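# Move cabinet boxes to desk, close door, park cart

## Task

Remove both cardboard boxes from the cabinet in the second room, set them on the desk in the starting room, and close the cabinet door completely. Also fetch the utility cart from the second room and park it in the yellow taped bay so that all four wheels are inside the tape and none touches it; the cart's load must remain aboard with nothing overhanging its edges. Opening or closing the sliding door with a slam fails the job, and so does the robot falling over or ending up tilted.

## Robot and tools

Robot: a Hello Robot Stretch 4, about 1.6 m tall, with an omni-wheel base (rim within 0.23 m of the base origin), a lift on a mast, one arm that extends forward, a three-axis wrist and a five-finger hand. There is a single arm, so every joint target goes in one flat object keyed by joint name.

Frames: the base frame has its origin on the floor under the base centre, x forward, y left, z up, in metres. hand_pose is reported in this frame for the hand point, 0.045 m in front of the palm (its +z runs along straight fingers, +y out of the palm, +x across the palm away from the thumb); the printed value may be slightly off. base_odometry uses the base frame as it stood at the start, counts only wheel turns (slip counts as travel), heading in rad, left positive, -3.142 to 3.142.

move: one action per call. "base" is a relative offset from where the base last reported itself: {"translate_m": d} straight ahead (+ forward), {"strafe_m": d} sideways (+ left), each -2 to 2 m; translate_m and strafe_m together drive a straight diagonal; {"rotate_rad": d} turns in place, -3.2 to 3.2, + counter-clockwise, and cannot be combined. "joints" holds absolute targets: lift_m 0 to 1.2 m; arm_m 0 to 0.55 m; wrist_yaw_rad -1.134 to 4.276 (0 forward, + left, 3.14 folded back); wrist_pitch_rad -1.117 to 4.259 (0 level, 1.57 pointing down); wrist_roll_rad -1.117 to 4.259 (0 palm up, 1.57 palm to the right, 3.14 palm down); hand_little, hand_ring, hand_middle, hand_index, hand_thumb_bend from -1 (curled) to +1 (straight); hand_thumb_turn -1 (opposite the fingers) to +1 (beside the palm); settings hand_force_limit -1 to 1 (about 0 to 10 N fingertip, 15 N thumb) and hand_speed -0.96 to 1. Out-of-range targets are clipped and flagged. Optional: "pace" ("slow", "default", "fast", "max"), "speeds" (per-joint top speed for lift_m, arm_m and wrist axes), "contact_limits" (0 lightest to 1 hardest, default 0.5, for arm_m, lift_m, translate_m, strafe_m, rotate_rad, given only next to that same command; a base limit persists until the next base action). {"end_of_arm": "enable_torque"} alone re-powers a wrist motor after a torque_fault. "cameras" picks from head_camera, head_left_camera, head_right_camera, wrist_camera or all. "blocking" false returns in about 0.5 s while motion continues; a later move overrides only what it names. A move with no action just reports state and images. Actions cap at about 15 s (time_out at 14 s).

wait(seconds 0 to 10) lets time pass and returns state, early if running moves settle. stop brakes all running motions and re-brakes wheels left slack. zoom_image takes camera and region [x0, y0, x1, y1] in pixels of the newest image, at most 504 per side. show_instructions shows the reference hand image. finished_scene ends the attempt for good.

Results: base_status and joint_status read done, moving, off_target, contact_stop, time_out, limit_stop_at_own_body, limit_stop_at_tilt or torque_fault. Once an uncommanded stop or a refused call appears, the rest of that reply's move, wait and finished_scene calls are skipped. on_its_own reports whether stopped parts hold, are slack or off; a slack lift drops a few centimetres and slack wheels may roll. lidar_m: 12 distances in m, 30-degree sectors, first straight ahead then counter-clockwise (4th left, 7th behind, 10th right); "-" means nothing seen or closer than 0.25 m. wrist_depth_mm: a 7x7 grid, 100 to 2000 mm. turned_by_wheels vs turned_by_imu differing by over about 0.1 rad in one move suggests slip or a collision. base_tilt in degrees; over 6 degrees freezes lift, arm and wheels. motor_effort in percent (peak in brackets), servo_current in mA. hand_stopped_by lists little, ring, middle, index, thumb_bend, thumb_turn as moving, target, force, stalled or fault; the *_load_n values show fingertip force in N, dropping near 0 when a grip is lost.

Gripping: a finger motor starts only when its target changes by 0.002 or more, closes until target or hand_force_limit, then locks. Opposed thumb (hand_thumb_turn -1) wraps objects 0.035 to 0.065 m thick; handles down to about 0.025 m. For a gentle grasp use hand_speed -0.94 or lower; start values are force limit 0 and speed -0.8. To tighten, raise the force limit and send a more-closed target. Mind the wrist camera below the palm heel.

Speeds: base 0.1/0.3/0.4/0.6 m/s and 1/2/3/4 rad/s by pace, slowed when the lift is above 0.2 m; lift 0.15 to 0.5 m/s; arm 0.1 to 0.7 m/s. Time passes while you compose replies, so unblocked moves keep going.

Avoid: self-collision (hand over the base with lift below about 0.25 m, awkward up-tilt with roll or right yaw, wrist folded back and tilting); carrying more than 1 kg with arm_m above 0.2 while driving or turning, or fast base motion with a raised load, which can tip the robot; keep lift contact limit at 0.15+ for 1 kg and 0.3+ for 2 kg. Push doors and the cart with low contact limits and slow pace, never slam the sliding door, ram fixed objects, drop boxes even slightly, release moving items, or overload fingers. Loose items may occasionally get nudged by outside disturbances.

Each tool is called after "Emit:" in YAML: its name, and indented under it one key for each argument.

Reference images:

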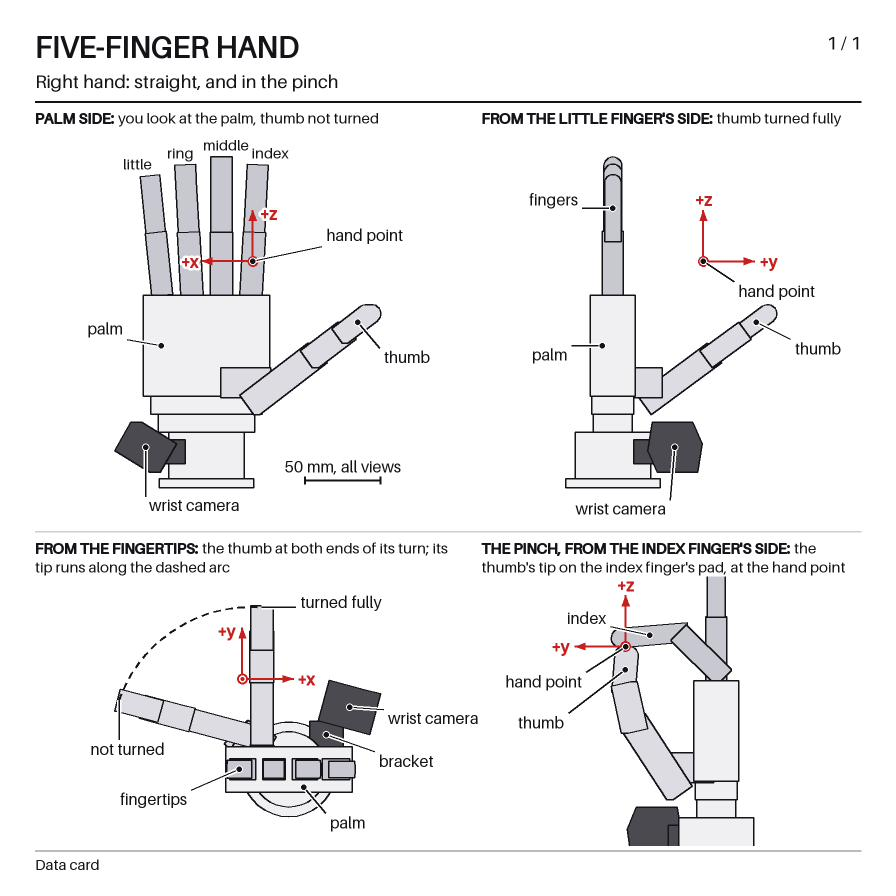

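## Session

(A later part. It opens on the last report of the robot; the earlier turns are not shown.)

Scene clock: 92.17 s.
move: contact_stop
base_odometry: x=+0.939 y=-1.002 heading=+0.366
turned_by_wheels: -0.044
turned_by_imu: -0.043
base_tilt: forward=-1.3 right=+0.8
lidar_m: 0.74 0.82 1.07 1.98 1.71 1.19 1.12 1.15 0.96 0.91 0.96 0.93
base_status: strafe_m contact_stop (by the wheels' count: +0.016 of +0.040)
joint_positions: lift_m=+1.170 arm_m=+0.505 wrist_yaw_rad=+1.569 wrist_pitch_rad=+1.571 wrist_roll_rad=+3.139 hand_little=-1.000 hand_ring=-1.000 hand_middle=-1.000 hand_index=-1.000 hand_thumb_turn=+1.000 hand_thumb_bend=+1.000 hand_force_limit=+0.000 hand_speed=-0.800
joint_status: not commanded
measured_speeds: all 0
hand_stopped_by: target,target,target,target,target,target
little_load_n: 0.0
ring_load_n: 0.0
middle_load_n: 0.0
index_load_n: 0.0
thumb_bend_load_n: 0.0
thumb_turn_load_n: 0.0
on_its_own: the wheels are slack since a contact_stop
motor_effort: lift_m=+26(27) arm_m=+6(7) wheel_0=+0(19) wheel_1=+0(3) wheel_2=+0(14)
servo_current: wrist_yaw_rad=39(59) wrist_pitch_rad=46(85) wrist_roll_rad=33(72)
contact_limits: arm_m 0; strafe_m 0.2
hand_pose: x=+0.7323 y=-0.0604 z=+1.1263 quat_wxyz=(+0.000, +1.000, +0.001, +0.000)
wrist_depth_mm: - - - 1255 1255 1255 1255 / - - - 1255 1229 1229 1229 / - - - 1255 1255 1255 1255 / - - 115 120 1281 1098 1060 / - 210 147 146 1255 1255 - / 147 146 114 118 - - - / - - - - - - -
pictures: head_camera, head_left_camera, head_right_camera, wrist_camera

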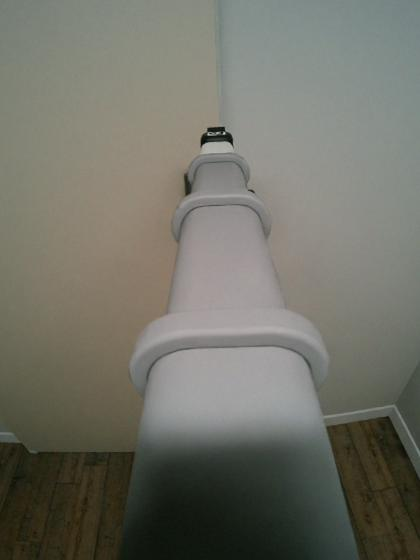

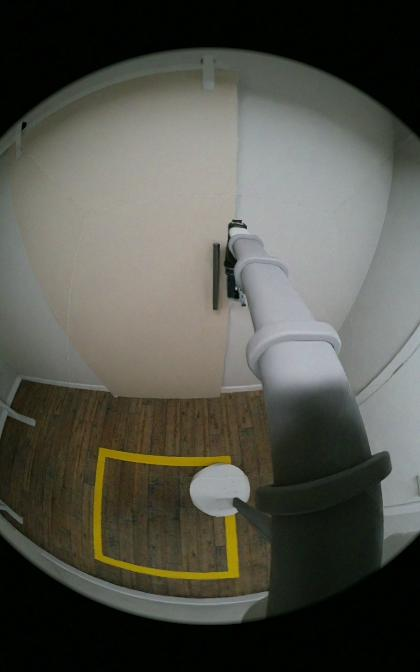

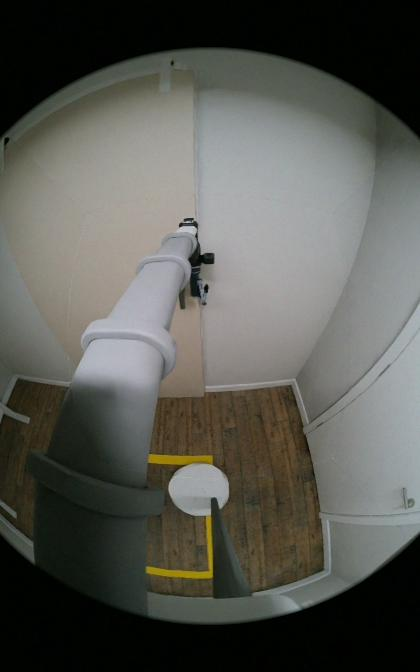

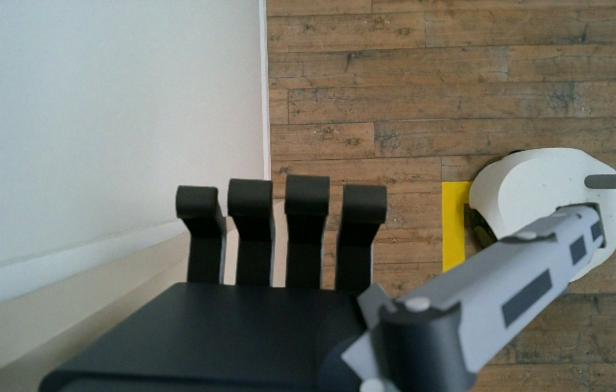

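Emit:
move:
  base: {"strafe_m": -0.06}
  pace: "slow"

Emit:
move:
  base: {"rotate_rad": 0.044}
  joints: {"arm_m": 0.3}

Emit:
move:
  joints: {"arm_m": 0.05}

Emit:
move:
  base: {"translate_m": 0.4}
  pace: "slow"
  contact_limits: {"translate_m": 0.2}
  cameras: ["all"]

Emit:
zoom_image:
  camera: "head_left_camera"
  region: [120, 250, 300, 430]

Emit:
zoom_image:
  camera: "wrist_camera"
  region: [0, 150, 300, 392]

Scene clock: 95.40 s.
move: done
base_odometry: x=+0.961 y=-1.058 heading=+0.366
turned_by_wheels: +0.000
turned_by_imu: -0.001
base_tilt: forward=-1.3 right=+0.6
lidar_m: 0.74 0.82 1.09 2.04 1.70 1.19 1.11 1.15 0.91 0.86 0.90 0.92
base_status: done
joint_positions: lift_m=+1.170 arm_m=+0.505 wrist_yaw_rad=+1.569 wrist_pitch_rad=+1.571 wrist_roll_rad=+3.139 hand_little=-1.000 hand_ring=-1.000 hand_middle=-1.000 hand_index=-1.000 hand_thumb_turn=+1.000 hand_thumb_bend=+1.000 hand_force_limit=+0.000 hand_speed=-0.800
joint_status: not commanded
measured_speeds: all 0
hand_stopped_by: target,target,target,target,target,target
little_load_n: 0.0
ring_load_n: 0.0
middle_load_n: 0.0
index_load_n: 0.0
thumb_bend_load_n: 0.0
thumb_turn_load_n: 0.0
motor_effort: lift_m=+26(26) arm_m=+6(6) wheel_0=+1(6) wheel_1=+1(6) wheel_2=-1(5)
servo_current: wrist_yaw_rad=59(59) wrist_pitch_rad=46(72) wrist_roll_rad=26(65)
contact_limits: arm_m 0
hand_pose: x=+0.7323 y=-0.0604 z=+1.1263 quat_wxyz=(+0.000, +1.000, +0.001, +0.000)
wrist_depth_mm: - - - 1255 1255 1255 1229 / - - - 1255 1255 1229 1255 / - - - 1229 1255 1255 1229 / - - 116 1160 1281 1118 1060 / - - 146 145 1229 1281 - / - - 114 118 - - - / - - - - - - -
pictures: none

Scene clock: 97.10 s.
move: done
base_odometry: x=+0.961 y=-1.058 heading=+0.410
turned_by_wheels: +0.044
turned_by_imu: +0.044
base_tilt: forward=-1.4 right=+0.7
lidar_m: 0.75 0.83 1.14 2.05 1.61 1.17 1.11 1.16 0.88 0.86 0.90 0.92
base_status: done
joint_positions: lift_m=+1.170 arm_m=+0.300 wrist_yaw_rad=+1.570 wrist_pitch_rad=+1.571 wrist_roll_rad=+3.139 hand_little=-1.000 hand_ring=-1.000 hand_middle=-1.000 hand_index=-1.000 hand_thumb_turn=+1.000 hand_thumb_bend=+1.000 hand_force_limit=+0.000 hand_speed=-0.800
joint_status: all done
measured_speeds: all 0
hand_stopped_by: target,target,target,target,target,target
little_load_n: 0.0
ring_load_n: 0.0
middle_load_n: 0.5
index_load_n: 0.0
thumb_bend_load_n: 0.0
thumb_turn_load_n: 0.0
motor_effort: lift_m=+26(27) arm_m=-7(11) wheel_0=+1(6) wheel_1=-1(3) wheel_2=+1(6)
servo_current: wrist_yaw_rad=52(59) wrist_pitch_rad=46(72) wrist_roll_rad=46(52)
hand_pose: x=+0.5279 y=-0.0604 z=+1.1263 quat_wxyz=(+0.000, +1.000, +0.001, +0.000)
wrist_depth_mm: - - 1255 1229 1255 1255 1229 / - - 1255 1255 1255 1255 1255 / - - 1255 1255 1281 1255 1255 / - - 121 1255 1281 1060 1060 / 407 574 147 145 1060 1060 - / 389 512 114 118 - - - / 375 - - - - - -
pictures: none

Scene clock: 98.97 s.
move: done
base_odometry: x=+0.961 y=-1.058 heading=+0.410
turned_by_wheels: +0.000
turned_by_imu: +0.000
base_tilt: forward=-1.3 right=+0.6
lidar_m: 0.74 0.83 1.15 2.04 1.62 1.16 1.12 1.15 0.90 0.87 0.89 0.92
base_status: not commanded
joint_positions: lift_m=+1.170 arm_m=+0.050 wrist_yaw_rad=+1.570 wrist_pitch_rad=+1.571 wrist_roll_rad=+3.139 hand_little=-1.000 hand_ring=-1.000 hand_middle=-1.000 hand_index=-1.000 hand_thumb_turn=+1.000 hand_thumb_bend=+1.000 hand_force_limit=+0.000 hand_speed=-0.800
joint_status: all done
measured_speeds: all 0
hand_stopped_by: target,target,target,target,target,target
little_load_n: 0.0
ring_load_n: 0.0
middle_load_n: 0.0
index_load_n: 0.0
thumb_bend_load_n: 0.0
thumb_turn_load_n: 0.0
motor_effort: lift_m=+26(26) arm_m=-7(10) wheel_0=+1(2) wheel_1=-1(2) wheel_2=+1(1)
servo_current: wrist_yaw_rad=46(52) wrist_pitch_rad=46(65) wrist_roll_rad=20(59)
hand_pose: x=+0.2780 y=-0.0604 z=+1.1263 quat_wxyz=(+0.000, +1.000, +0.001, +0.000)
wrist_depth_mm: - 1255 1255 1255 1229 1229 1229 / - 1255 1255 1255 1255 1229 1229 / - 1255 1255 1281 1255 1255 1281 / 723 1160 121 118 1042 1060 1281 / 723 1098 147 145 1060 1281 - / 723 960 114 118 - - - / 699 - - - - - -
pictures: none

Scene clock: 104.27 s.
move: done
base_odometry: x=+1.328 y=-0.898 heading=+0.410
turned_by_wheels: +0.000
turned_by_imu: -0.003
base_tilt: forward=-1.4 right=+0.8
lidar_m: 0.35 0.36 0.57 1.76 2.11 1.58 1.51 1.32 0.91 0.84 0.70 0.49
base_status: done
joint_positions: lift_m=+1.170 arm_m=+0.050 wrist_yaw_rad=+1.570 wrist_pitch_rad=+1.571 wrist_roll_rad=+3.139 hand_little=-1.000 hand_ring=-1.000 hand_middle=-1.000 hand_index=-1.000 hand_thumb_turn=+1.000 hand_thumb_bend=+1.000 hand_force_limit=+0.000 hand_speed=-0.800
joint_status: not commanded
measured_speeds: all 0
hand_stopped_by: target,target,target,target,target,target
little_load_n: 0.0
ring_load_n: 0.0
middle_load_n: 0.0
index_load_n: 0.0
thumb_bend_load_n: 0.0
thumb_turn_load_n: 0.0
motor_effort: lift_m=+26(27) arm_m=-7(7) wheel_0=+1(5) wheel_1=+1(4) wheel_2=-1(10)
servo_current: wrist_yaw_rad=52(59) wrist_pitch_rad=59(72) wrist_roll_rad=39(59)
contact_limits: translate_m 0.2
hand_pose: x=+0.2780 y=-0.0604 z=+1.1263 quat_wxyz=(+0.000, +1.000, +0.001, +0.000)
wrist_depth_mm: - - - 1229 1255 1229 1255 / - - - 1255 1229 1255 1255 / - - 1281 1255 1281 1255 1281 / - - 115 1229 1042 1078 1255 / - 322 146 145 1078 1281 - / 204 243 114 118 - - - / 176 - - - - - -
pictures: head_camera, head_left_camera, head_right_camera, wrist_camera

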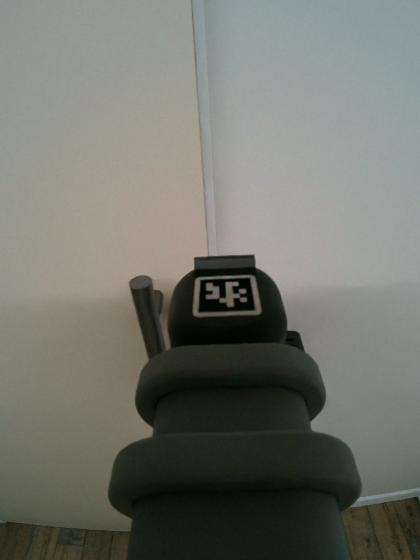

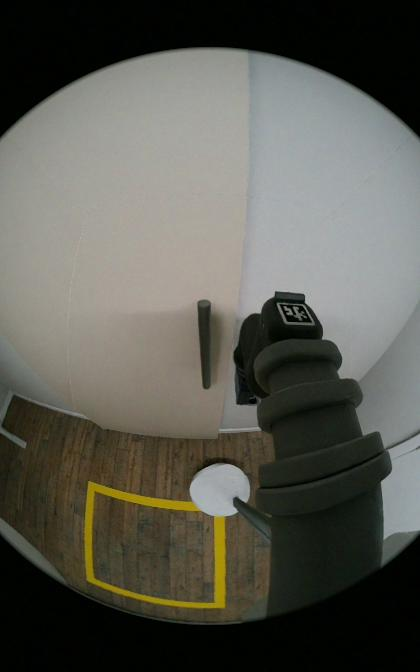

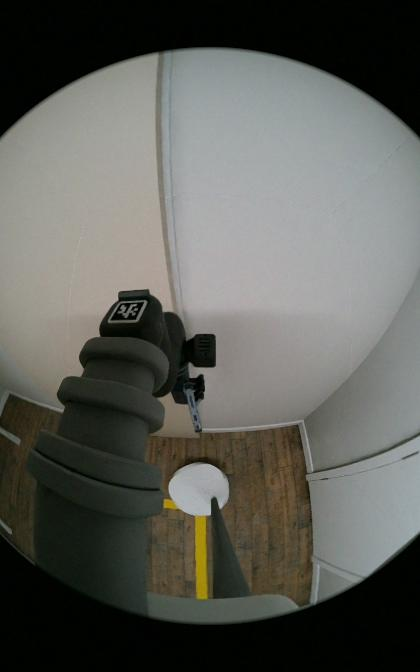

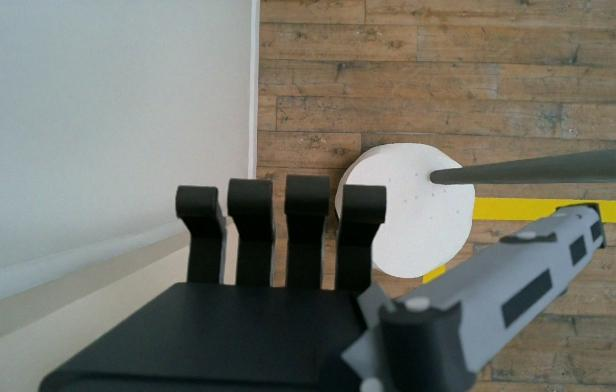

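Scaled by 2.800 from the camera's image (finer frame: 600x960).

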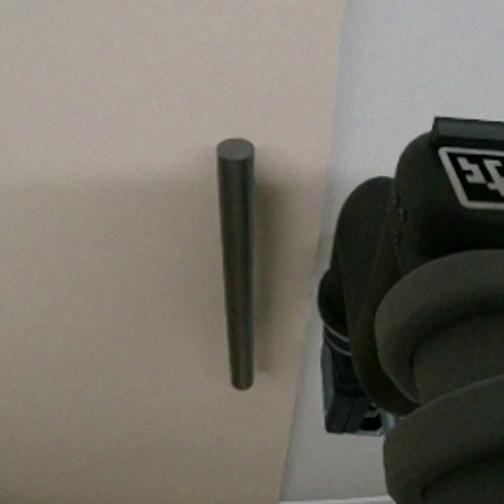

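Scaled by 1.680.

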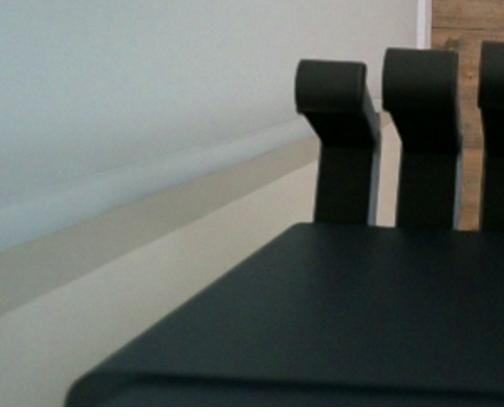

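Emit:
move:
  joints: {"arm_m": 0.1}
  pace: "slow"
  contact_limits: {"arm_m": 0.0}

Emit:
move:
  base: {"strafe_m": 0.08}
  pace: "slow"
  contact_limits: {"strafe_m": 0.3}
  cameras: ["all"]

Emit:
zoom_image:
  camera: "head_left_camera"
  region: [120, 250, 300, 430]

Emit:
zoom_image:
  camera: "wrist_camera"
  region: [0, 150, 300, 392]

Scene clock: 120.13 s.
move: done
base_odometry: x=+1.328 y=-0.898 heading=+0.410
turned_by_wheels: +0.000
turned_by_imu: +0.001
base_tilt: forward=-1.2 right=+0.8
lidar_m: 0.35 0.36 0.59 1.76 2.13 1.57 1.50 1.29 0.90 0.85 0.69 0.50
base_status: not commanded
joint_positions: lift_m=+1.170 arm_m=+0.100 wrist_yaw_rad=+1.570 wrist_pitch_rad=+1.571 wrist_roll_rad=+3.139 hand_little=-1.000 hand_ring=-1.000 hand_middle=-1.000 hand_index=-1.000 hand_thumb_turn=+1.000 hand_thumb_bend=+1.000 hand_force_limit=+0.000 hand_speed=-0.800
joint_status: all done
measured_speeds: all 0
hand_stopped_by: target,target,target,target,target,target
little_load_n: 0.0
ring_load_n: 0.0
middle_load_n: 0.0
index_load_n: 0.0
thumb_bend_load_n: 0.0
thumb_turn_load_n: 0.0
motor_effort: lift_m=+26(27) arm_m=+7(11) wheel_0=+1(2) wheel_1=+0(1) wheel_2=-1(1)
servo_current: wrist_yaw_rad=59(59) wrist_pitch_rad=78(78) wrist_roll_rad=59(59)
contact_limits: arm_m 0; translate_m 0.2
hand_pose: x=+0.3272 y=-0.0604 z=+1.1263 quat_wxyz=(+0.000, +1.000, +0.001, +0.000)
wrist_depth_mm: - - - 1255 1255 1255 1255 / - - - 1281 1229 1229 1281 / - - - 1255 1229 1255 1255 / - - 115 1205 1042 1060 - / - - 147 146 1060 1042 - / - 202 114 118 - - - / 147 - - - - - -
pictures: none

Scene clock: 122.23 s.
move: done
base_odometry: x=+1.296 y=-0.825 heading=+0.410
turned_by_wheels: +0.000
turned_by_imu: -0.022
base_tilt: forward=-1.3 right=+0.7
lidar_m: 0.36 0.41 0.55 1.61 2.04 1.60 1.51 1.46 0.98 0.93 0.74 0.51
base_status: done
joint_positions: lift_m=+1.170 arm_m=+0.100 wrist_yaw_rad=+1.569 wrist_pitch_rad=+1.573 wrist_roll_rad=+3.140 hand_little=-1.000 hand_ring=-1.000 hand_middle=-1.000 hand_index=-1.000 hand_thumb_turn=+1.000 hand_thumb_bend=+1.000 hand_force_limit=+0.000 hand_speed=-0.800
joint_status: not commanded
measured_speeds: all 0
hand_stopped_by: target,target,target,target,target,target
little_load_n: 0.0
ring_load_n: 0.5
middle_load_n: 0.0
index_load_n: 0.0
thumb_bend_load_n: -0.5
thumb_turn_load_n: 0.0
motor_effort: lift_m=+25(27) arm_m=+5(7) wheel_0=-1(18) wheel_1=+1(7) wheel_2=-1(15)
servo_current: wrist_yaw_rad=52(65) wrist_pitch_rad=46(72) wrist_roll_rad=52(52)
contact_limits: arm_m 0; strafe_m 0.3
hand_pose: x=+0.3274 y=-0.0608 z=+1.1265 quat_wxyz=(+0.001, +1.000, +0.000, +0.000)
wrist_depth_mm: - - - 1229 1255 1255 1255 / - - - 1308 1255 1229 1255 / - - - 1281 1229 1229 1281 / - - 115 120 1042 1060 - / 129 184 146 146 1042 1060 - / 114 143 114 118 - - - / - - - - - - -
pictures: head_camera, head_left_camera, head_right_camera, wrist_camera

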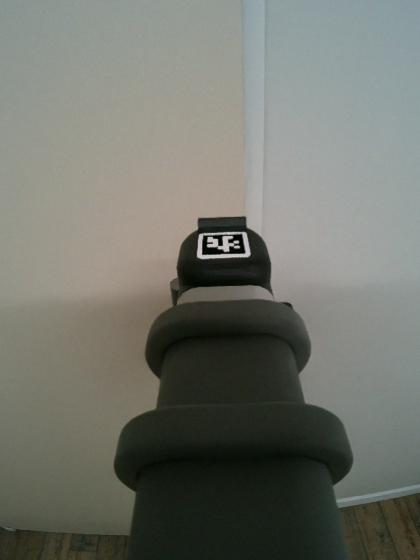

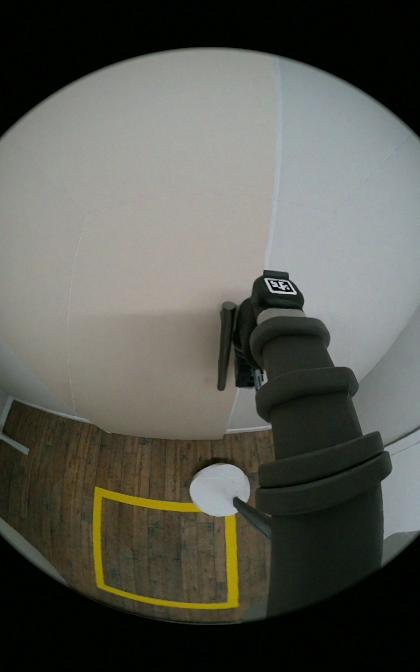

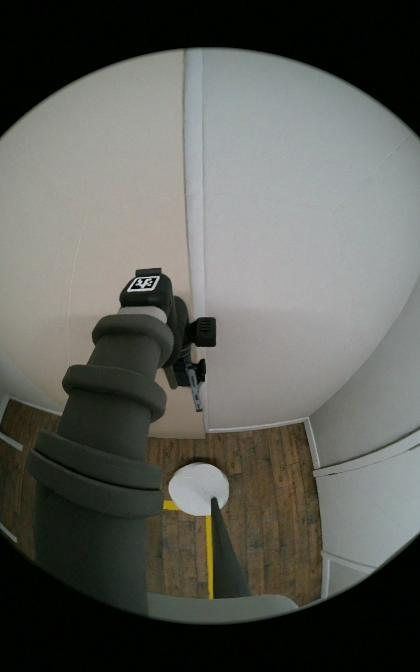

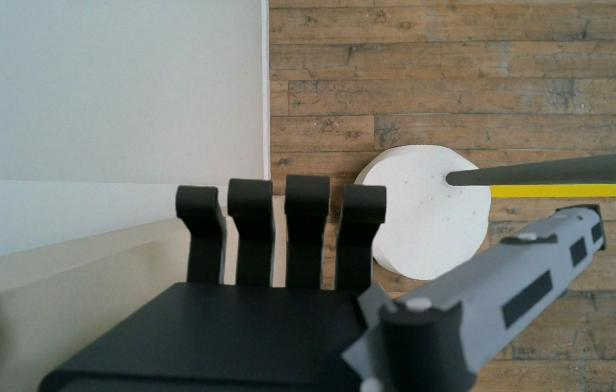

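Scaled by 2.800 from the camera's image (finer frame: 600x960).

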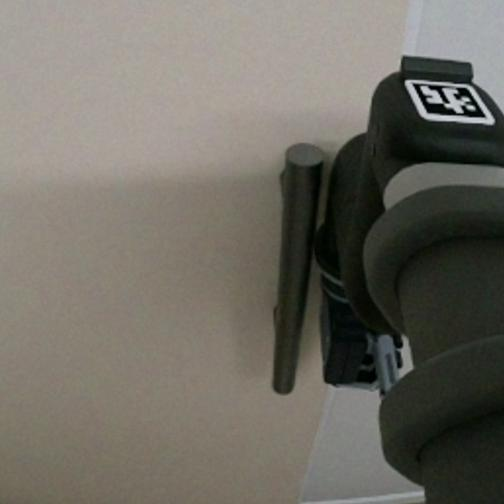

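Scaled by 1.680.

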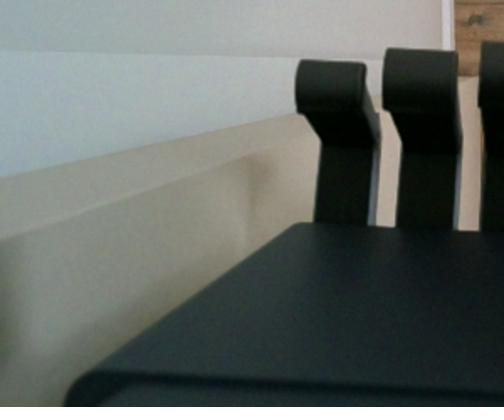

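Emit:
move:
  base: {"strafe_m": 0.05}
  pace: "slow"
  contact_limits: {"strafe_m": 0.5}
  cameras: ["all"]

Emit:
zoom_image:
  camera: "head_left_camera"
  region: [120, 250, 300, 430]

Scene clock: 124.70 s.
move: done
base_odometry: x=+1.276 y=-0.779 heading=+0.409
turned_by_wheels: -0.001
turned_by_imu: -0.037
base_tilt: forward=-1.4 right=+0.8
lidar_m: 0.36 0.39 0.53 1.41 2.00 1.64 1.53 1.57 1.05 0.97 0.74 0.50
base_status: done
joint_positions: lift_m=+1.170 arm_m=+0.100 wrist_yaw_rad=+1.565 wrist_pitch_rad=+1.574 wrist_roll_rad=+3.140 hand_little=-1.000 hand_ring=-1.000 hand_middle=-1.000 hand_index=-1.000 hand_thumb_turn=+1.000 hand_thumb_bend=+1.000 hand_force_limit=+0.000 hand_speed=-0.800
joint_status: not commanded
measured_speeds: all 0
hand_stopped_by: target,target,target,target,target,target
little_load_n: 0.0
ring_load_n: 0.5
middle_load_n: 0.0
index_load_n: 0.0
thumb_bend_load_n: 0.0
thumb_turn_load_n: 0.0
motor_effort: lift_m=+25(26) arm_m=+4(5) wheel_0=-5(18) wheel_1=-1(7) wheel_2=-4(14)
servo_current: wrist_yaw_rad=59(65) wrist_pitch_rad=52(59) wrist_roll_rad=20(65)
contact_limits: arm_m 0; strafe_m 0.5
hand_pose: x=+0.3272 y=-0.0613 z=+1.1266 quat_wxyz=(+0.002, +1.000, -0.002, +0.000)
wrist_depth_mm: - - - 1205 1255 1229 1281 / - - - 1281 1255 1255 1255 / - - - 1229 1229 1281 1229 / - - 115 120 1042 1060 1281 / 135 183 146 145 1060 1060 - / 114 131 114 118 - - - / - - - - - - -
pictures: head_camera, head_left_camera, head_right_camera, wrist_camera

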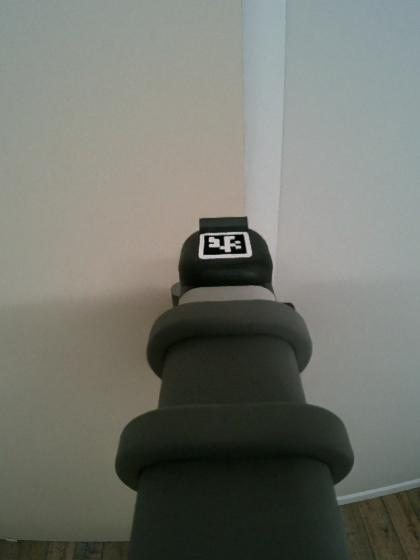

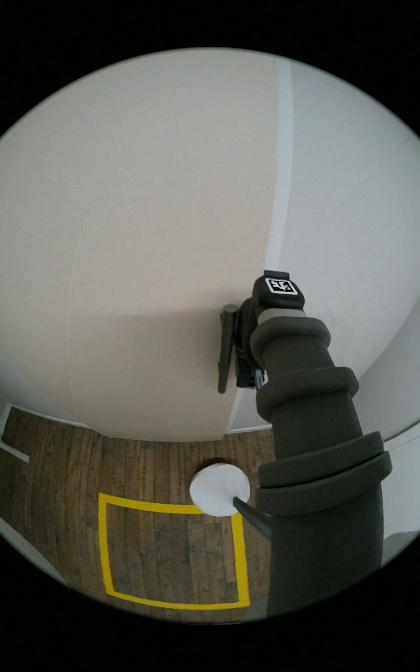

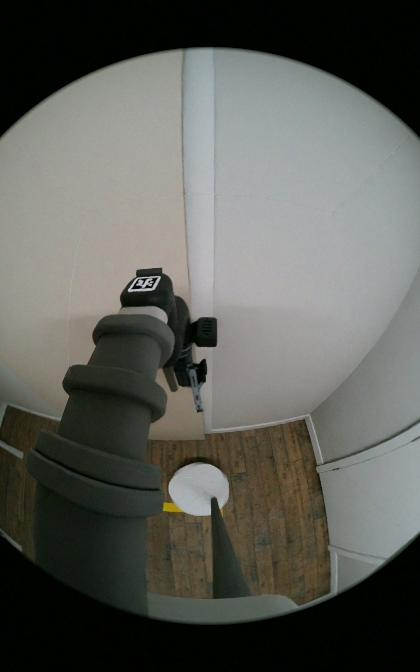

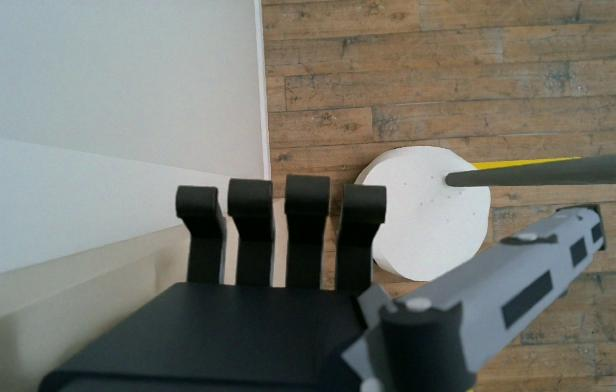

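Scaled by 2.800 from the camera's image (finer frame: 600x960).

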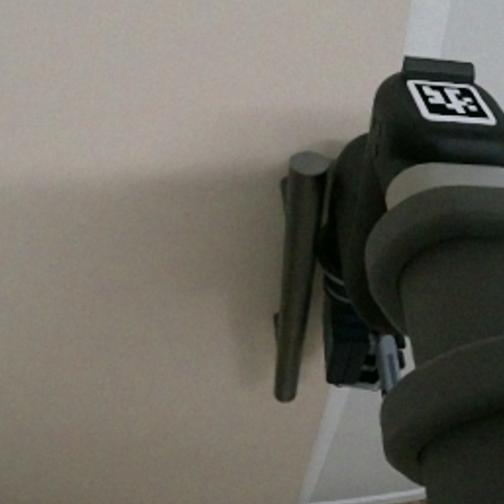

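Emit:
move:
  base: {"rotate_rad": 0.06}
  pace: "slow"

Emit:
move:
  base: {"strafe_m": 0.08}
  pace: "slow"
  contact_limits: {"strafe_m": 0.5}
  cameras: ["all"]

Emit:
zoom_image:
  camera: "head_left_camera"
  region: [120, 250, 300, 430]

Scene clock: 126.43 s.
move: done
base_odometry: x=+1.276 y=-0.779 heading=+0.469
turned_by_wheels: +0.060
turned_by_imu: +0.041
base_tilt: forward=-1.4 right=+0.7
lidar_m: 0.33 0.41 0.54 1.60 2.02 1.62 1.52 1.49 1.01 0.96 0.69 0.48
base_status: done
joint_positions: lift_m=+1.170 arm_m=+0.100 wrist_yaw_rad=+1.568 wrist_pitch_rad=+1.574 wrist_roll_rad=+3.140 hand_little=-1.000 hand_ring=-1.000 hand_middle=-1.000 hand_index=-1.000 hand_thumb_turn=+1.000 hand_thumb_bend=+1.000 hand_force_limit=+0.000 hand_speed=-0.800
joint_status: not commanded
measured_speeds: all 0
hand_stopped_by: target,target,target,target,target,target
little_load_n: 0.0
ring_load_n: 0.0
middle_load_n: 0.0
index_load_n: 0.5
thumb_bend_load_n: 0.0
thumb_turn_load_n: 0.0
motor_effort: lift_m=+25(25) arm_m=+4(4) wheel_0=+1(14) wheel_1=-1(5) wheel_2=-2(13)
servo_current: wrist_yaw_rad=52(65) wrist_pitch_rad=33(78) wrist_roll_rad=33(46)
contact_limits: arm_m 0
hand_pose: x=+0.3274 y=-0.0611 z=+1.1266 quat_wxyz=(+0.002, +1.000, -0.001, +0.000)
wrist_depth_mm: - - - 1255 1255 1255 1255 / - - - 1229 1229 1281 1255 / - - - 1255 1255 1255 1255 / - - 114 120 1060 1060 1255 / 132 177 147 146 1060 1060 - / - 121 114 118 - - - / - - - - - - -
pictures: none

Scene clock: 128.37 s.
move: done
base_odometry: x=+1.240 y=-0.708 heading=+0.469
turned_by_wheels: +0.000
turned_by_imu: -0.036
base_tilt: forward=-1.4 right=+0.8
lidar_m: 0.31 0.38 0.52 1.38 1.93 1.64 1.53 1.58 1.13 1.04 0.72 0.47
base_status: done
joint_positions: lift_m=+1.170 arm_m=+0.100 wrist_yaw_rad=+1.568 wrist_pitch_rad=+1.574 wrist_roll_rad=+3.140 hand_little=-1.000 hand_ring=-1.000 hand_middle=-1.000 hand_index=-1.000 hand_thumb_turn=+1.000 hand_thumb_bend=+1.000 hand_force_limit=+0.000 hand_speed=-0.800
joint_status: not commanded
measured_speeds: translate_m=+0.000 strafe_m=+0.000 rotate_rad=+0.000 lift_m=+0.000 arm_m=+0.000 wrist_yaw_rad=+0.001 wrist_pitch_rad=-0.001 wrist_roll_rad=+0.000
hand_stopped_by: target,target,target,target,target,target
little_load_n: 0.0
ring_load_n: 0.0
middle_load_n: 0.0
index_load_n: 0.0
thumb_bend_load_n: 0.0
thumb_turn_load_n: 0.0
motor_effort: lift_m=+25(25) arm_m=+4(4) wheel_0=-1(18) wheel_1=+0(7) wheel_2=-1(14)
servo_current: wrist_yaw_rad=52(59) wrist_pitch_rad=52(72) wrist_roll_rad=26(52)
contact_limits: arm_m 0; strafe_m 0.5
hand_pose: x=+0.3274 y=-0.0610 z=+1.1266 quat_wxyz=(+0.001, +1.000, +0.000, +0.000)
wrist_depth_mm: - - - 1255 1229 1255 1281 / - - - 1255 1255 1281 1281 / 168 - - 1255 1255 1255 1255 / 1281 1281 120 121 1060 1060 1255 / 1255 158 146 145 1042 1042 - / - 111 114 118 - - - / - - - - - - -
pictures: head_camera, head_left_camera, head_right_camera, wrist_camera

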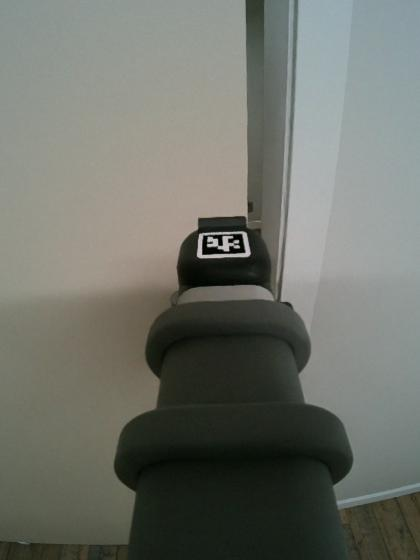

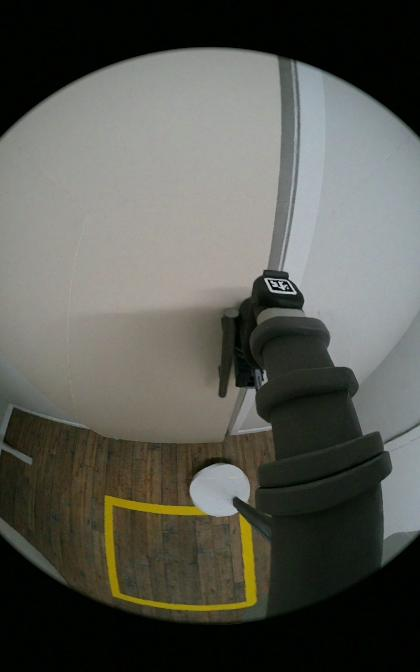

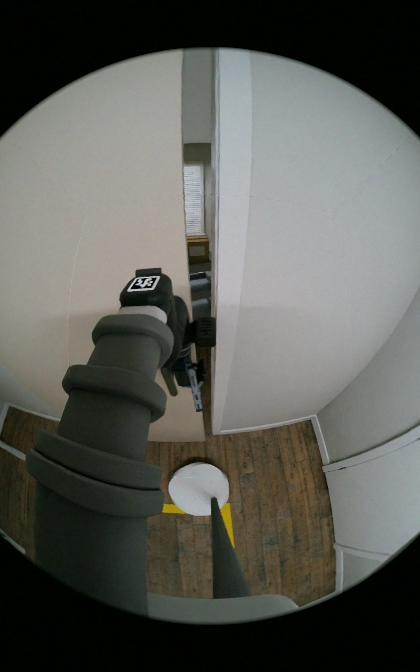

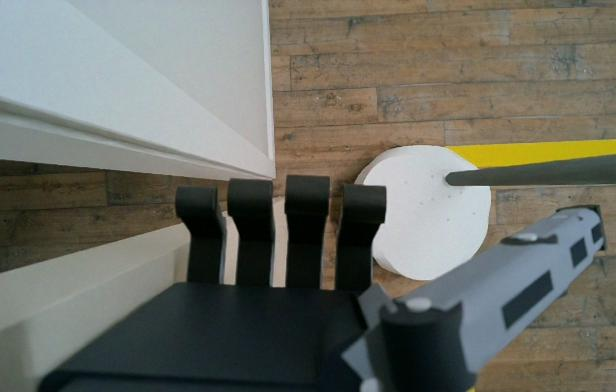

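Scaled by 2.800 from the camera's image (finer frame: 600x960).

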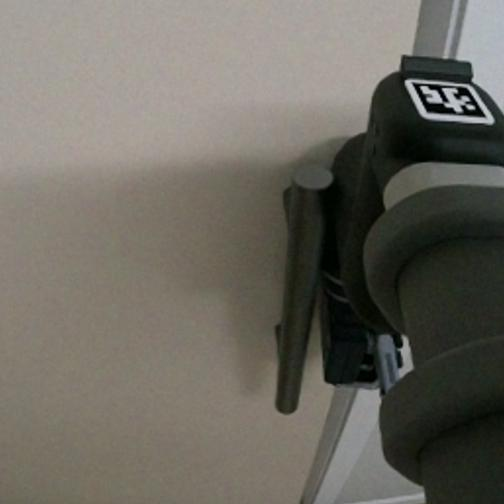

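Emit:
move:
  base: {"translate_m": -0.03}
  pace: "slow"

Emit:
move:
  base: {"rotate_rad": 0.07}
  pace: "slow"

Emit:
move:
  base: {"strafe_m": 0.1}
  pace: "slow"
  contact_limits: {"strafe_m": 0.5}
  cameras: ["all"]

Emit:
zoom_image:
  camera: "head_left_camera"
  region: [120, 250, 300, 430]

Emit:
zoom_image:
  camera: "wrist_camera"
  region: [0, 150, 300, 392]

Scene clock: 130.70 s.
move: done
base_odometry: x=+1.213 y=-0.721 heading=+0.468
turned_by_wheels: +0.000
turned_by_imu: -0.001
base_tilt: forward=-1.3 right=+0.7
lidar_m: 0.35 0.42 0.56 1.48 1.93 1.62 1.51 1.56 1.13 1.03 0.75 0.50
base_status: done
joint_positions: lift_m=+1.170 arm_m=+0.100 wrist_yaw_rad=+1.568 wrist_pitch_rad=+1.574 wrist_roll_rad=+3.140 hand_little=-1.000 hand_ring=-1.000 hand_middle=-1.000 hand_index=-1.000 hand_thumb_turn=+1.000 hand_thumb_bend=+1.000 hand_force_limit=+0.000 hand_speed=-0.800
joint_status: not commanded
measured_speeds: all 0
hand_stopped_by: target,target,target,target,target,target
little_load_n: 0.0
ring_load_n: 0.0
middle_load_n: 0.0
index_load_n: 0.0
thumb_bend_load_n: 0.0
thumb_turn_load_n: 0.0
motor_effort: lift_m=+25(25) arm_m=+4(4) wheel_0=-5(9) wheel_1=-1(5) wheel_2=+1(8)
servo_current: wrist_yaw_rad=46(59) wrist_pitch_rad=72(72) wrist_roll_rad=39(52)
contact_limits: arm_m 0
hand_pose: x=+0.3274 y=-0.0610 z=+1.1266 quat_wxyz=(+0.001, +1.000, +0.000, +0.000)
wrist_depth_mm: - - - 1255 1255 1255 1229 / - - - 1281 1255 1229 1255 / - - - 1255 1255 1255 1255 / 1255 1255 121 1160 1078 1060 1255 / 1255 206 147 145 1042 1060 - / 125 154 114 118 - - - / 112 - - - - - -
pictures: none

Scene clock: 131.60 s.
move: done
base_odometry: x=+1.213 y=-0.721 heading=+0.538
turned_by_wheels: +0.070
turned_by_imu: +0.047
base_tilt: forward=-1.3 right=+0.7
lidar_m: 0.35 0.42 0.57 1.70 1.93 1.60 1.51 1.57 1.10 1.02 0.73 0.49
base_status: done
joint_positions: lift_m=+1.170 arm_m=+0.100 wrist_yaw_rad=+1.568 wrist_pitch_rad=+1.574 wrist_roll_rad=+3.140 hand_little=-1.000 hand_ring=-1.000 hand_middle=-1.000 hand_index=-1.000 hand_thumb_turn=+1.000 hand_thumb_bend=+1.000 hand_force_limit=+0.000 hand_speed=-0.800
joint_status: not commanded
measured_speeds: all 0
hand_stopped_by: target,target,target,target,target,target
little_load_n: 0.0
ring_load_n: 0.0
middle_load_n: 0.0
index_load_n: 0.0
thumb_bend_load_n: 0.0
thumb_turn_load_n: 0.0
motor_effort: lift_m=+25(25) arm_m=+4(4) wheel_0=-3(17) wheel_1=+0(6) wheel_2=-1(13)
servo_current: wrist_yaw_rad=46(65) wrist_pitch_rad=46(65) wrist_roll_rad=39(52)
contact_limits: arm_m 0
hand_pose: x=+0.3274 y=-0.0611 z=+1.1266 quat_wxyz=(+0.002, +1.000, -0.001, +0.000)
wrist_depth_mm: - - - 1229 1255 1229 1229 / - - - 1255 1281 1255 1255 / 1255 1255 - 1281 1281 1281 1255 / 1255 1281 121 1138 1060 1060 1255 / 143 180 147 145 1060 1078 - / 112 146 114 118 - - - / 107 - - - - - -
pictures: none

Scene clock: 133.73 s.
move: done
base_odometry: x=+1.162 y=-0.636 heading=+0.537
turned_by_wheels: -0.001
turned_by_imu: -0.059
base_tilt: forward=-1.3 right=+0.8
lidar_m: 0.33 0.40 0.53 1.38 1.85 1.65 1.53 1.55 1.21 1.12 0.74 0.49
base_status: done
joint_positions: lift_m=+1.170 arm_m=+0.100 wrist_yaw_rad=+1.565 wrist_pitch_rad=+1.574 wrist_roll_rad=+3.140 hand_little=-1.000 hand_ring=-1.000 hand_middle=-1.000 hand_index=-1.000 hand_thumb_turn=+1.000 hand_thumb_bend=+1.000 hand_force_limit=+0.000 hand_speed=-0.800
joint_status: not commanded
measured_speeds: all 0
hand_stopped_by: target,target,target,target,target,target
little_load_n: 0.0
ring_load_n: 0.0
middle_load_n: 0.0
index_load_n: 0.0
thumb_bend_load_n: 0.0
thumb_turn_load_n: 0.0
motor_effort: lift_m=+25(25) arm_m=-4(4) wheel_0=-6(19) wheel_1=-1(8) wheel_2=-3(20)
servo_current: wrist_yaw_rad=46(65) wrist_pitch_rad=39(72) wrist_roll_rad=39(59)
contact_limits: arm_m 0; strafe_m 0.5
hand_pose: x=+0.3273 y=-0.0612 z=+1.1266 quat_wxyz=(+0.002, +1.000, -0.002, +0.000)
wrist_depth_mm: - - - 1255 1255 1255 1255 / - - - 1255 1229 1229 1255 / 1255 1255 1078 1255 1229 1255 1255 / 1281 1255 121 120 1042 1060 1255 / 1255 220 147 145 1042 1060 - / 114 127 114 118 - - - / - - - - - - -
pictures: head_camera, head_left_camera, head_right_camera, wrist_camera

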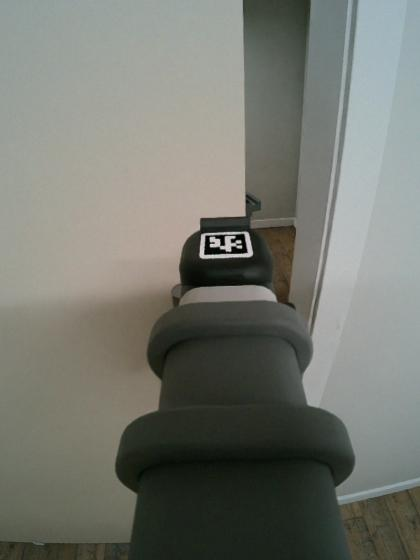

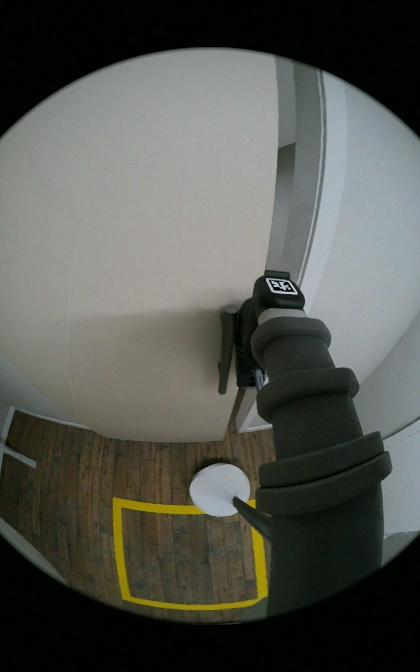

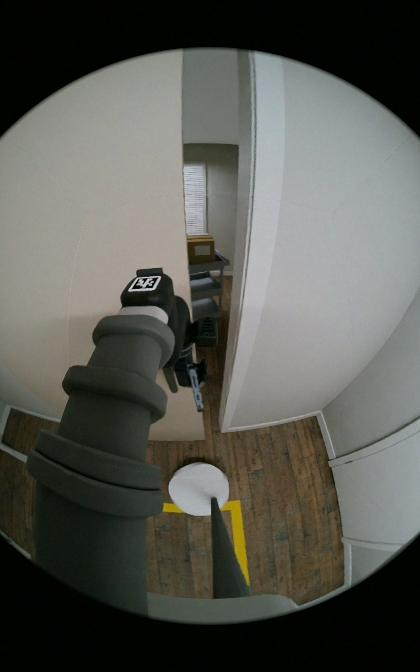

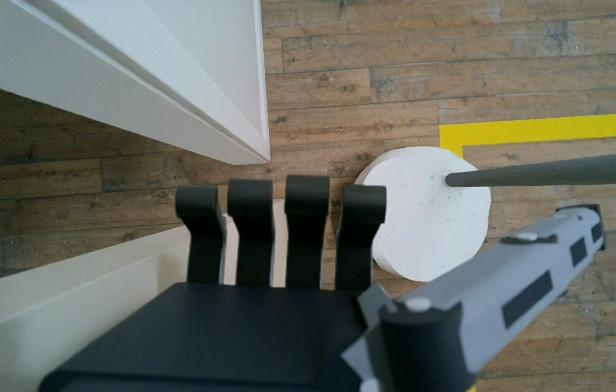

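Scaled by 2.800 from the camera's image (finer frame: 600x960).

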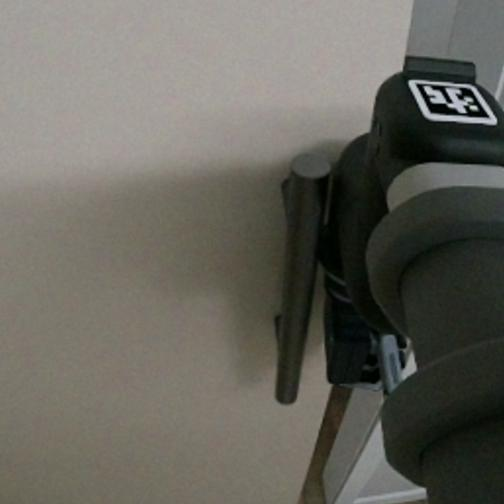

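Scaled by 1.680.

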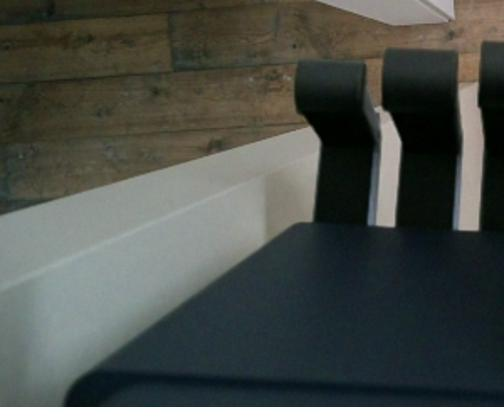

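Emit:
move:
  base: {"translate_m": -0.02}
  pace: "slow"

Emit:
move:
  base: {"rotate_rad": 0.11}
  pace: "slow"

Emit:
move:
  base: {"strafe_m": 0.12}
  pace: "slow"
  contact_limits: {"strafe_m": 0.5}
  cameras: ["head_left_camera", "head_right_camera", "wrist_camera"]

Emit:
zoom_image:
  camera: "head_left_camera"
  region: [120, 250, 300, 430]

Emit:
zoom_image:
  camera: "head_right_camera"
  region: [140, 100, 300, 460]

Scene clock: 135.93 s.
move: done
base_odometry: x=+1.145 y=-0.646 heading=+0.537
turned_by_wheels: -0.001
turned_by_imu: +0.000
base_tilt: forward=-1.4 right=+0.6
lidar_m: 0.35 0.42 0.53 1.43 1.86 1.62 1.51 1.54 1.21 1.11 0.78 0.50
base_status: done
joint_positions: lift_m=+1.170 arm_m=+0.100 wrist_yaw_rad=+1.565 wrist_pitch_rad=+1.574 wrist_roll_rad=+3.140 hand_little=-1.000 hand_ring=-1.000 hand_middle=-1.000 hand_index=-1.000 hand_thumb_turn=+1.000 hand_thumb_bend=+1.000 hand_force_limit=+0.000 hand_speed=-0.800
joint_status: not commanded
measured_speeds: all 0
hand_stopped_by: target,target,target,target,target,target
little_load_n: 0.0
ring_load_n: 0.0
middle_load_n: 0.0
index_load_n: 0.0
thumb_bend_load_n: 0.0
thumb_turn_load_n: 0.0
motor_effort: lift_m=+25(25) arm_m=-4(4) wheel_0=-5(10) wheel_1=-1(6) wheel_2=-2(5)
servo_current: wrist_yaw_rad=65(65) wrist_pitch_rad=59(65) wrist_roll_rad=59(65)
contact_limits: arm_m 0
hand_pose: x=+0.3273 y=-0.0612 z=+1.1266 quat_wxyz=(+0.002, +1.000, -0.002, +0.000)
wrist_depth_mm: - - 1255 1255 1229 1281 1229 / - - - 1229 1255 1281 1255 / 1281 1255 1098 1281 1255 1281 1255 / 1255 1255 121 1160 1060 1060 1255 / 1255 212 146 145 1042 1060 - / 128 167 114 118 - - - / 110 - - - - - -
pictures: none

Scene clock: 136.93 s.
move: done
base_odometry: x=+1.145 y=-0.646 heading=+0.646
turned_by_wheels: +0.110
turned_by_imu: +0.073
base_tilt: forward=-1.4 right=+0.8
lidar_m: 0.35 0.42 0.58 1.78 1.88 1.59 1.50 1.57 1.15 1.11 0.68 0.50
base_status: done
joint_positions: lift_m=+1.170 arm_m=+0.100 wrist_yaw_rad=+1.567 wrist_pitch_rad=+1.574 wrist_roll_rad=+3.140 hand_little=-1.000 hand_ring=-1.000 hand_middle=-1.000 hand_index=-1.000 hand_thumb_turn=+1.000 hand_thumb_bend=+1.000 hand_force_limit=+0.000 hand_speed=-0.800
joint_status: not commanded
measured_speeds: all 0
hand_stopped_by: target,target,target,target,target,target
little_load_n: 0.0
ring_load_n: 0.0
middle_load_n: 0.0
index_load_n: 0.0
thumb_bend_load_n: 0.0
thumb_turn_load_n: 0.0
motor_effort: lift_m=+25(25) arm_m=+5(5) wheel_0=-5(16) wheel_1=+1(8) wheel_2=-2(20)
servo_current: wrist_yaw_rad=52(65) wrist_pitch_rad=46(65) wrist_roll_rad=59(59)
contact_limits: arm_m 0
hand_pose: x=+0.3272 y=-0.0611 z=+1.1266 quat_wxyz=(+0.001, +1.000, -0.001, +0.000)
wrist_depth_mm: - - - 1281 1255 1255 1281 / 1281 - 549 1281 1281 1255 1281 / 1255 1255 1281 1229 1281 1229 1281 / 1255 1281 121 1138 1060 1060 1255 / 142 179 147 145 1060 1042 - / 116 146 114 118 - - - / 111 - - - - - -
pictures: none

Scene clock: 139.27 s.
move: done
base_odometry: x=+1.073 y=-0.550 heading=+0.646
turned_by_wheels: +0.000
turned_by_imu: -0.064
base_tilt: forward=-1.4 right=+0.7
lidar_m: 0.35 0.38 0.53 1.40 1.76 1.65 1.53 1.56 1.29 1.19 0.72 0.53
base_status: done
joint_positions: lift_m=+1.170 arm_m=+0.100 wrist_yaw_rad=+1.567 wrist_pitch_rad=+1.574 wrist_roll_rad=+3.140 hand_little=-1.000 hand_ring=-1.000 hand_middle=-1.000 hand_index=-1.000 hand_thumb_turn=+1.000 hand_thumb_bend=+1.000 hand_force_limit=+0.000 hand_speed=-0.800
joint_status: not commanded
measured_speeds: all 0
hand_stopped_by: target,target,target,target,target,target
little_load_n: 0.0
ring_load_n: 0.0
middle_load_n: 0.0
index_load_n: 0.0
thumb_bend_load_n: 0.0
thumb_turn_load_n: 0.0
motor_effort: lift_m=+25(25) arm_m=+4(5) wheel_0=-3(18) wheel_1=+0(8) wheel_2=-1(13)
servo_current: wrist_yaw_rad=46(59) wrist_pitch_rad=52(72) wrist_roll_rad=33(65)
contact_limits: arm_m 0; strafe_m 0.5
hand_pose: x=+0.3273 y=-0.0611 z=+1.1266 quat_wxyz=(+0.001, +1.000, -0.001, +0.000)
wrist_depth_mm: 1255 - 500 1229 1281 1255 1229 / 1229 1255 831 1255 1281 1255 1255 / 1255 1255 1255 1255 1255 1255 1255 / 1255 1281 121 120 1078 1060 1255 / 1255 207 147 146 1060 1060 - / 110 118 114 118 - - - / - - - - - - -

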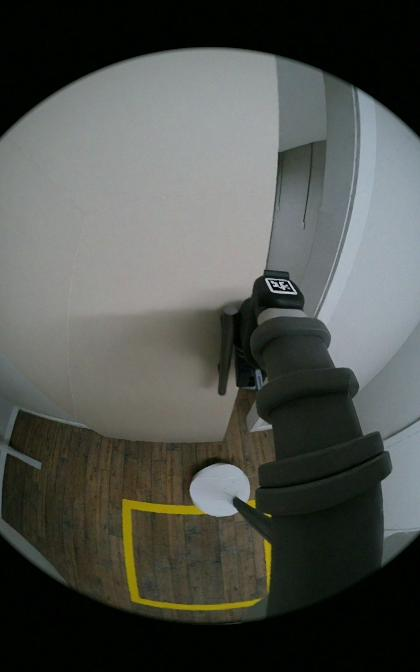

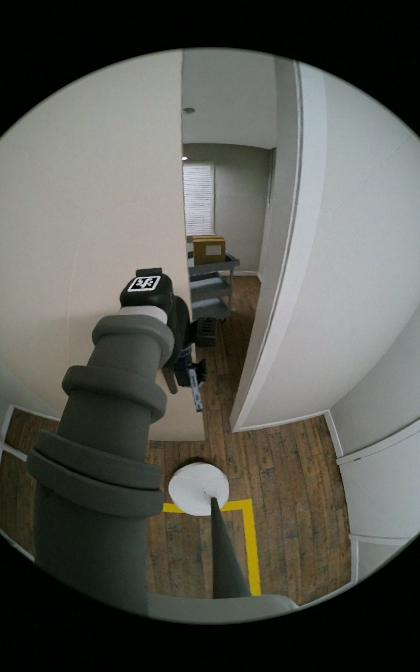

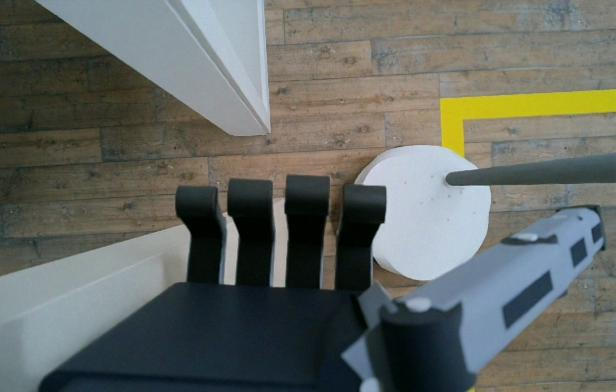

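Scaled by 2.800 from the camera's image (finer frame: 600x960).

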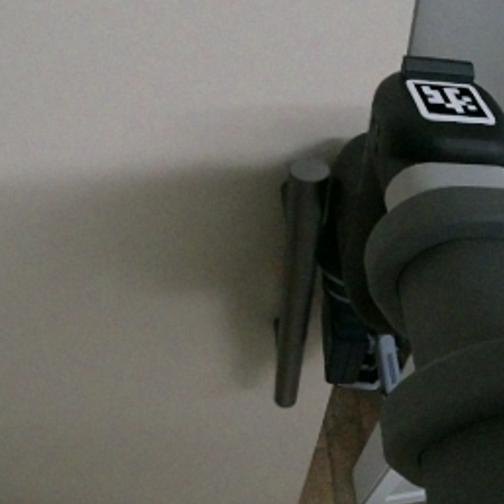

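Scaled by 1.400 from the camera's image (finer frame: 600x960).

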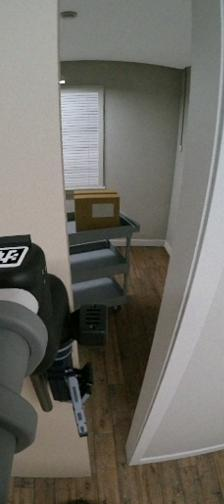

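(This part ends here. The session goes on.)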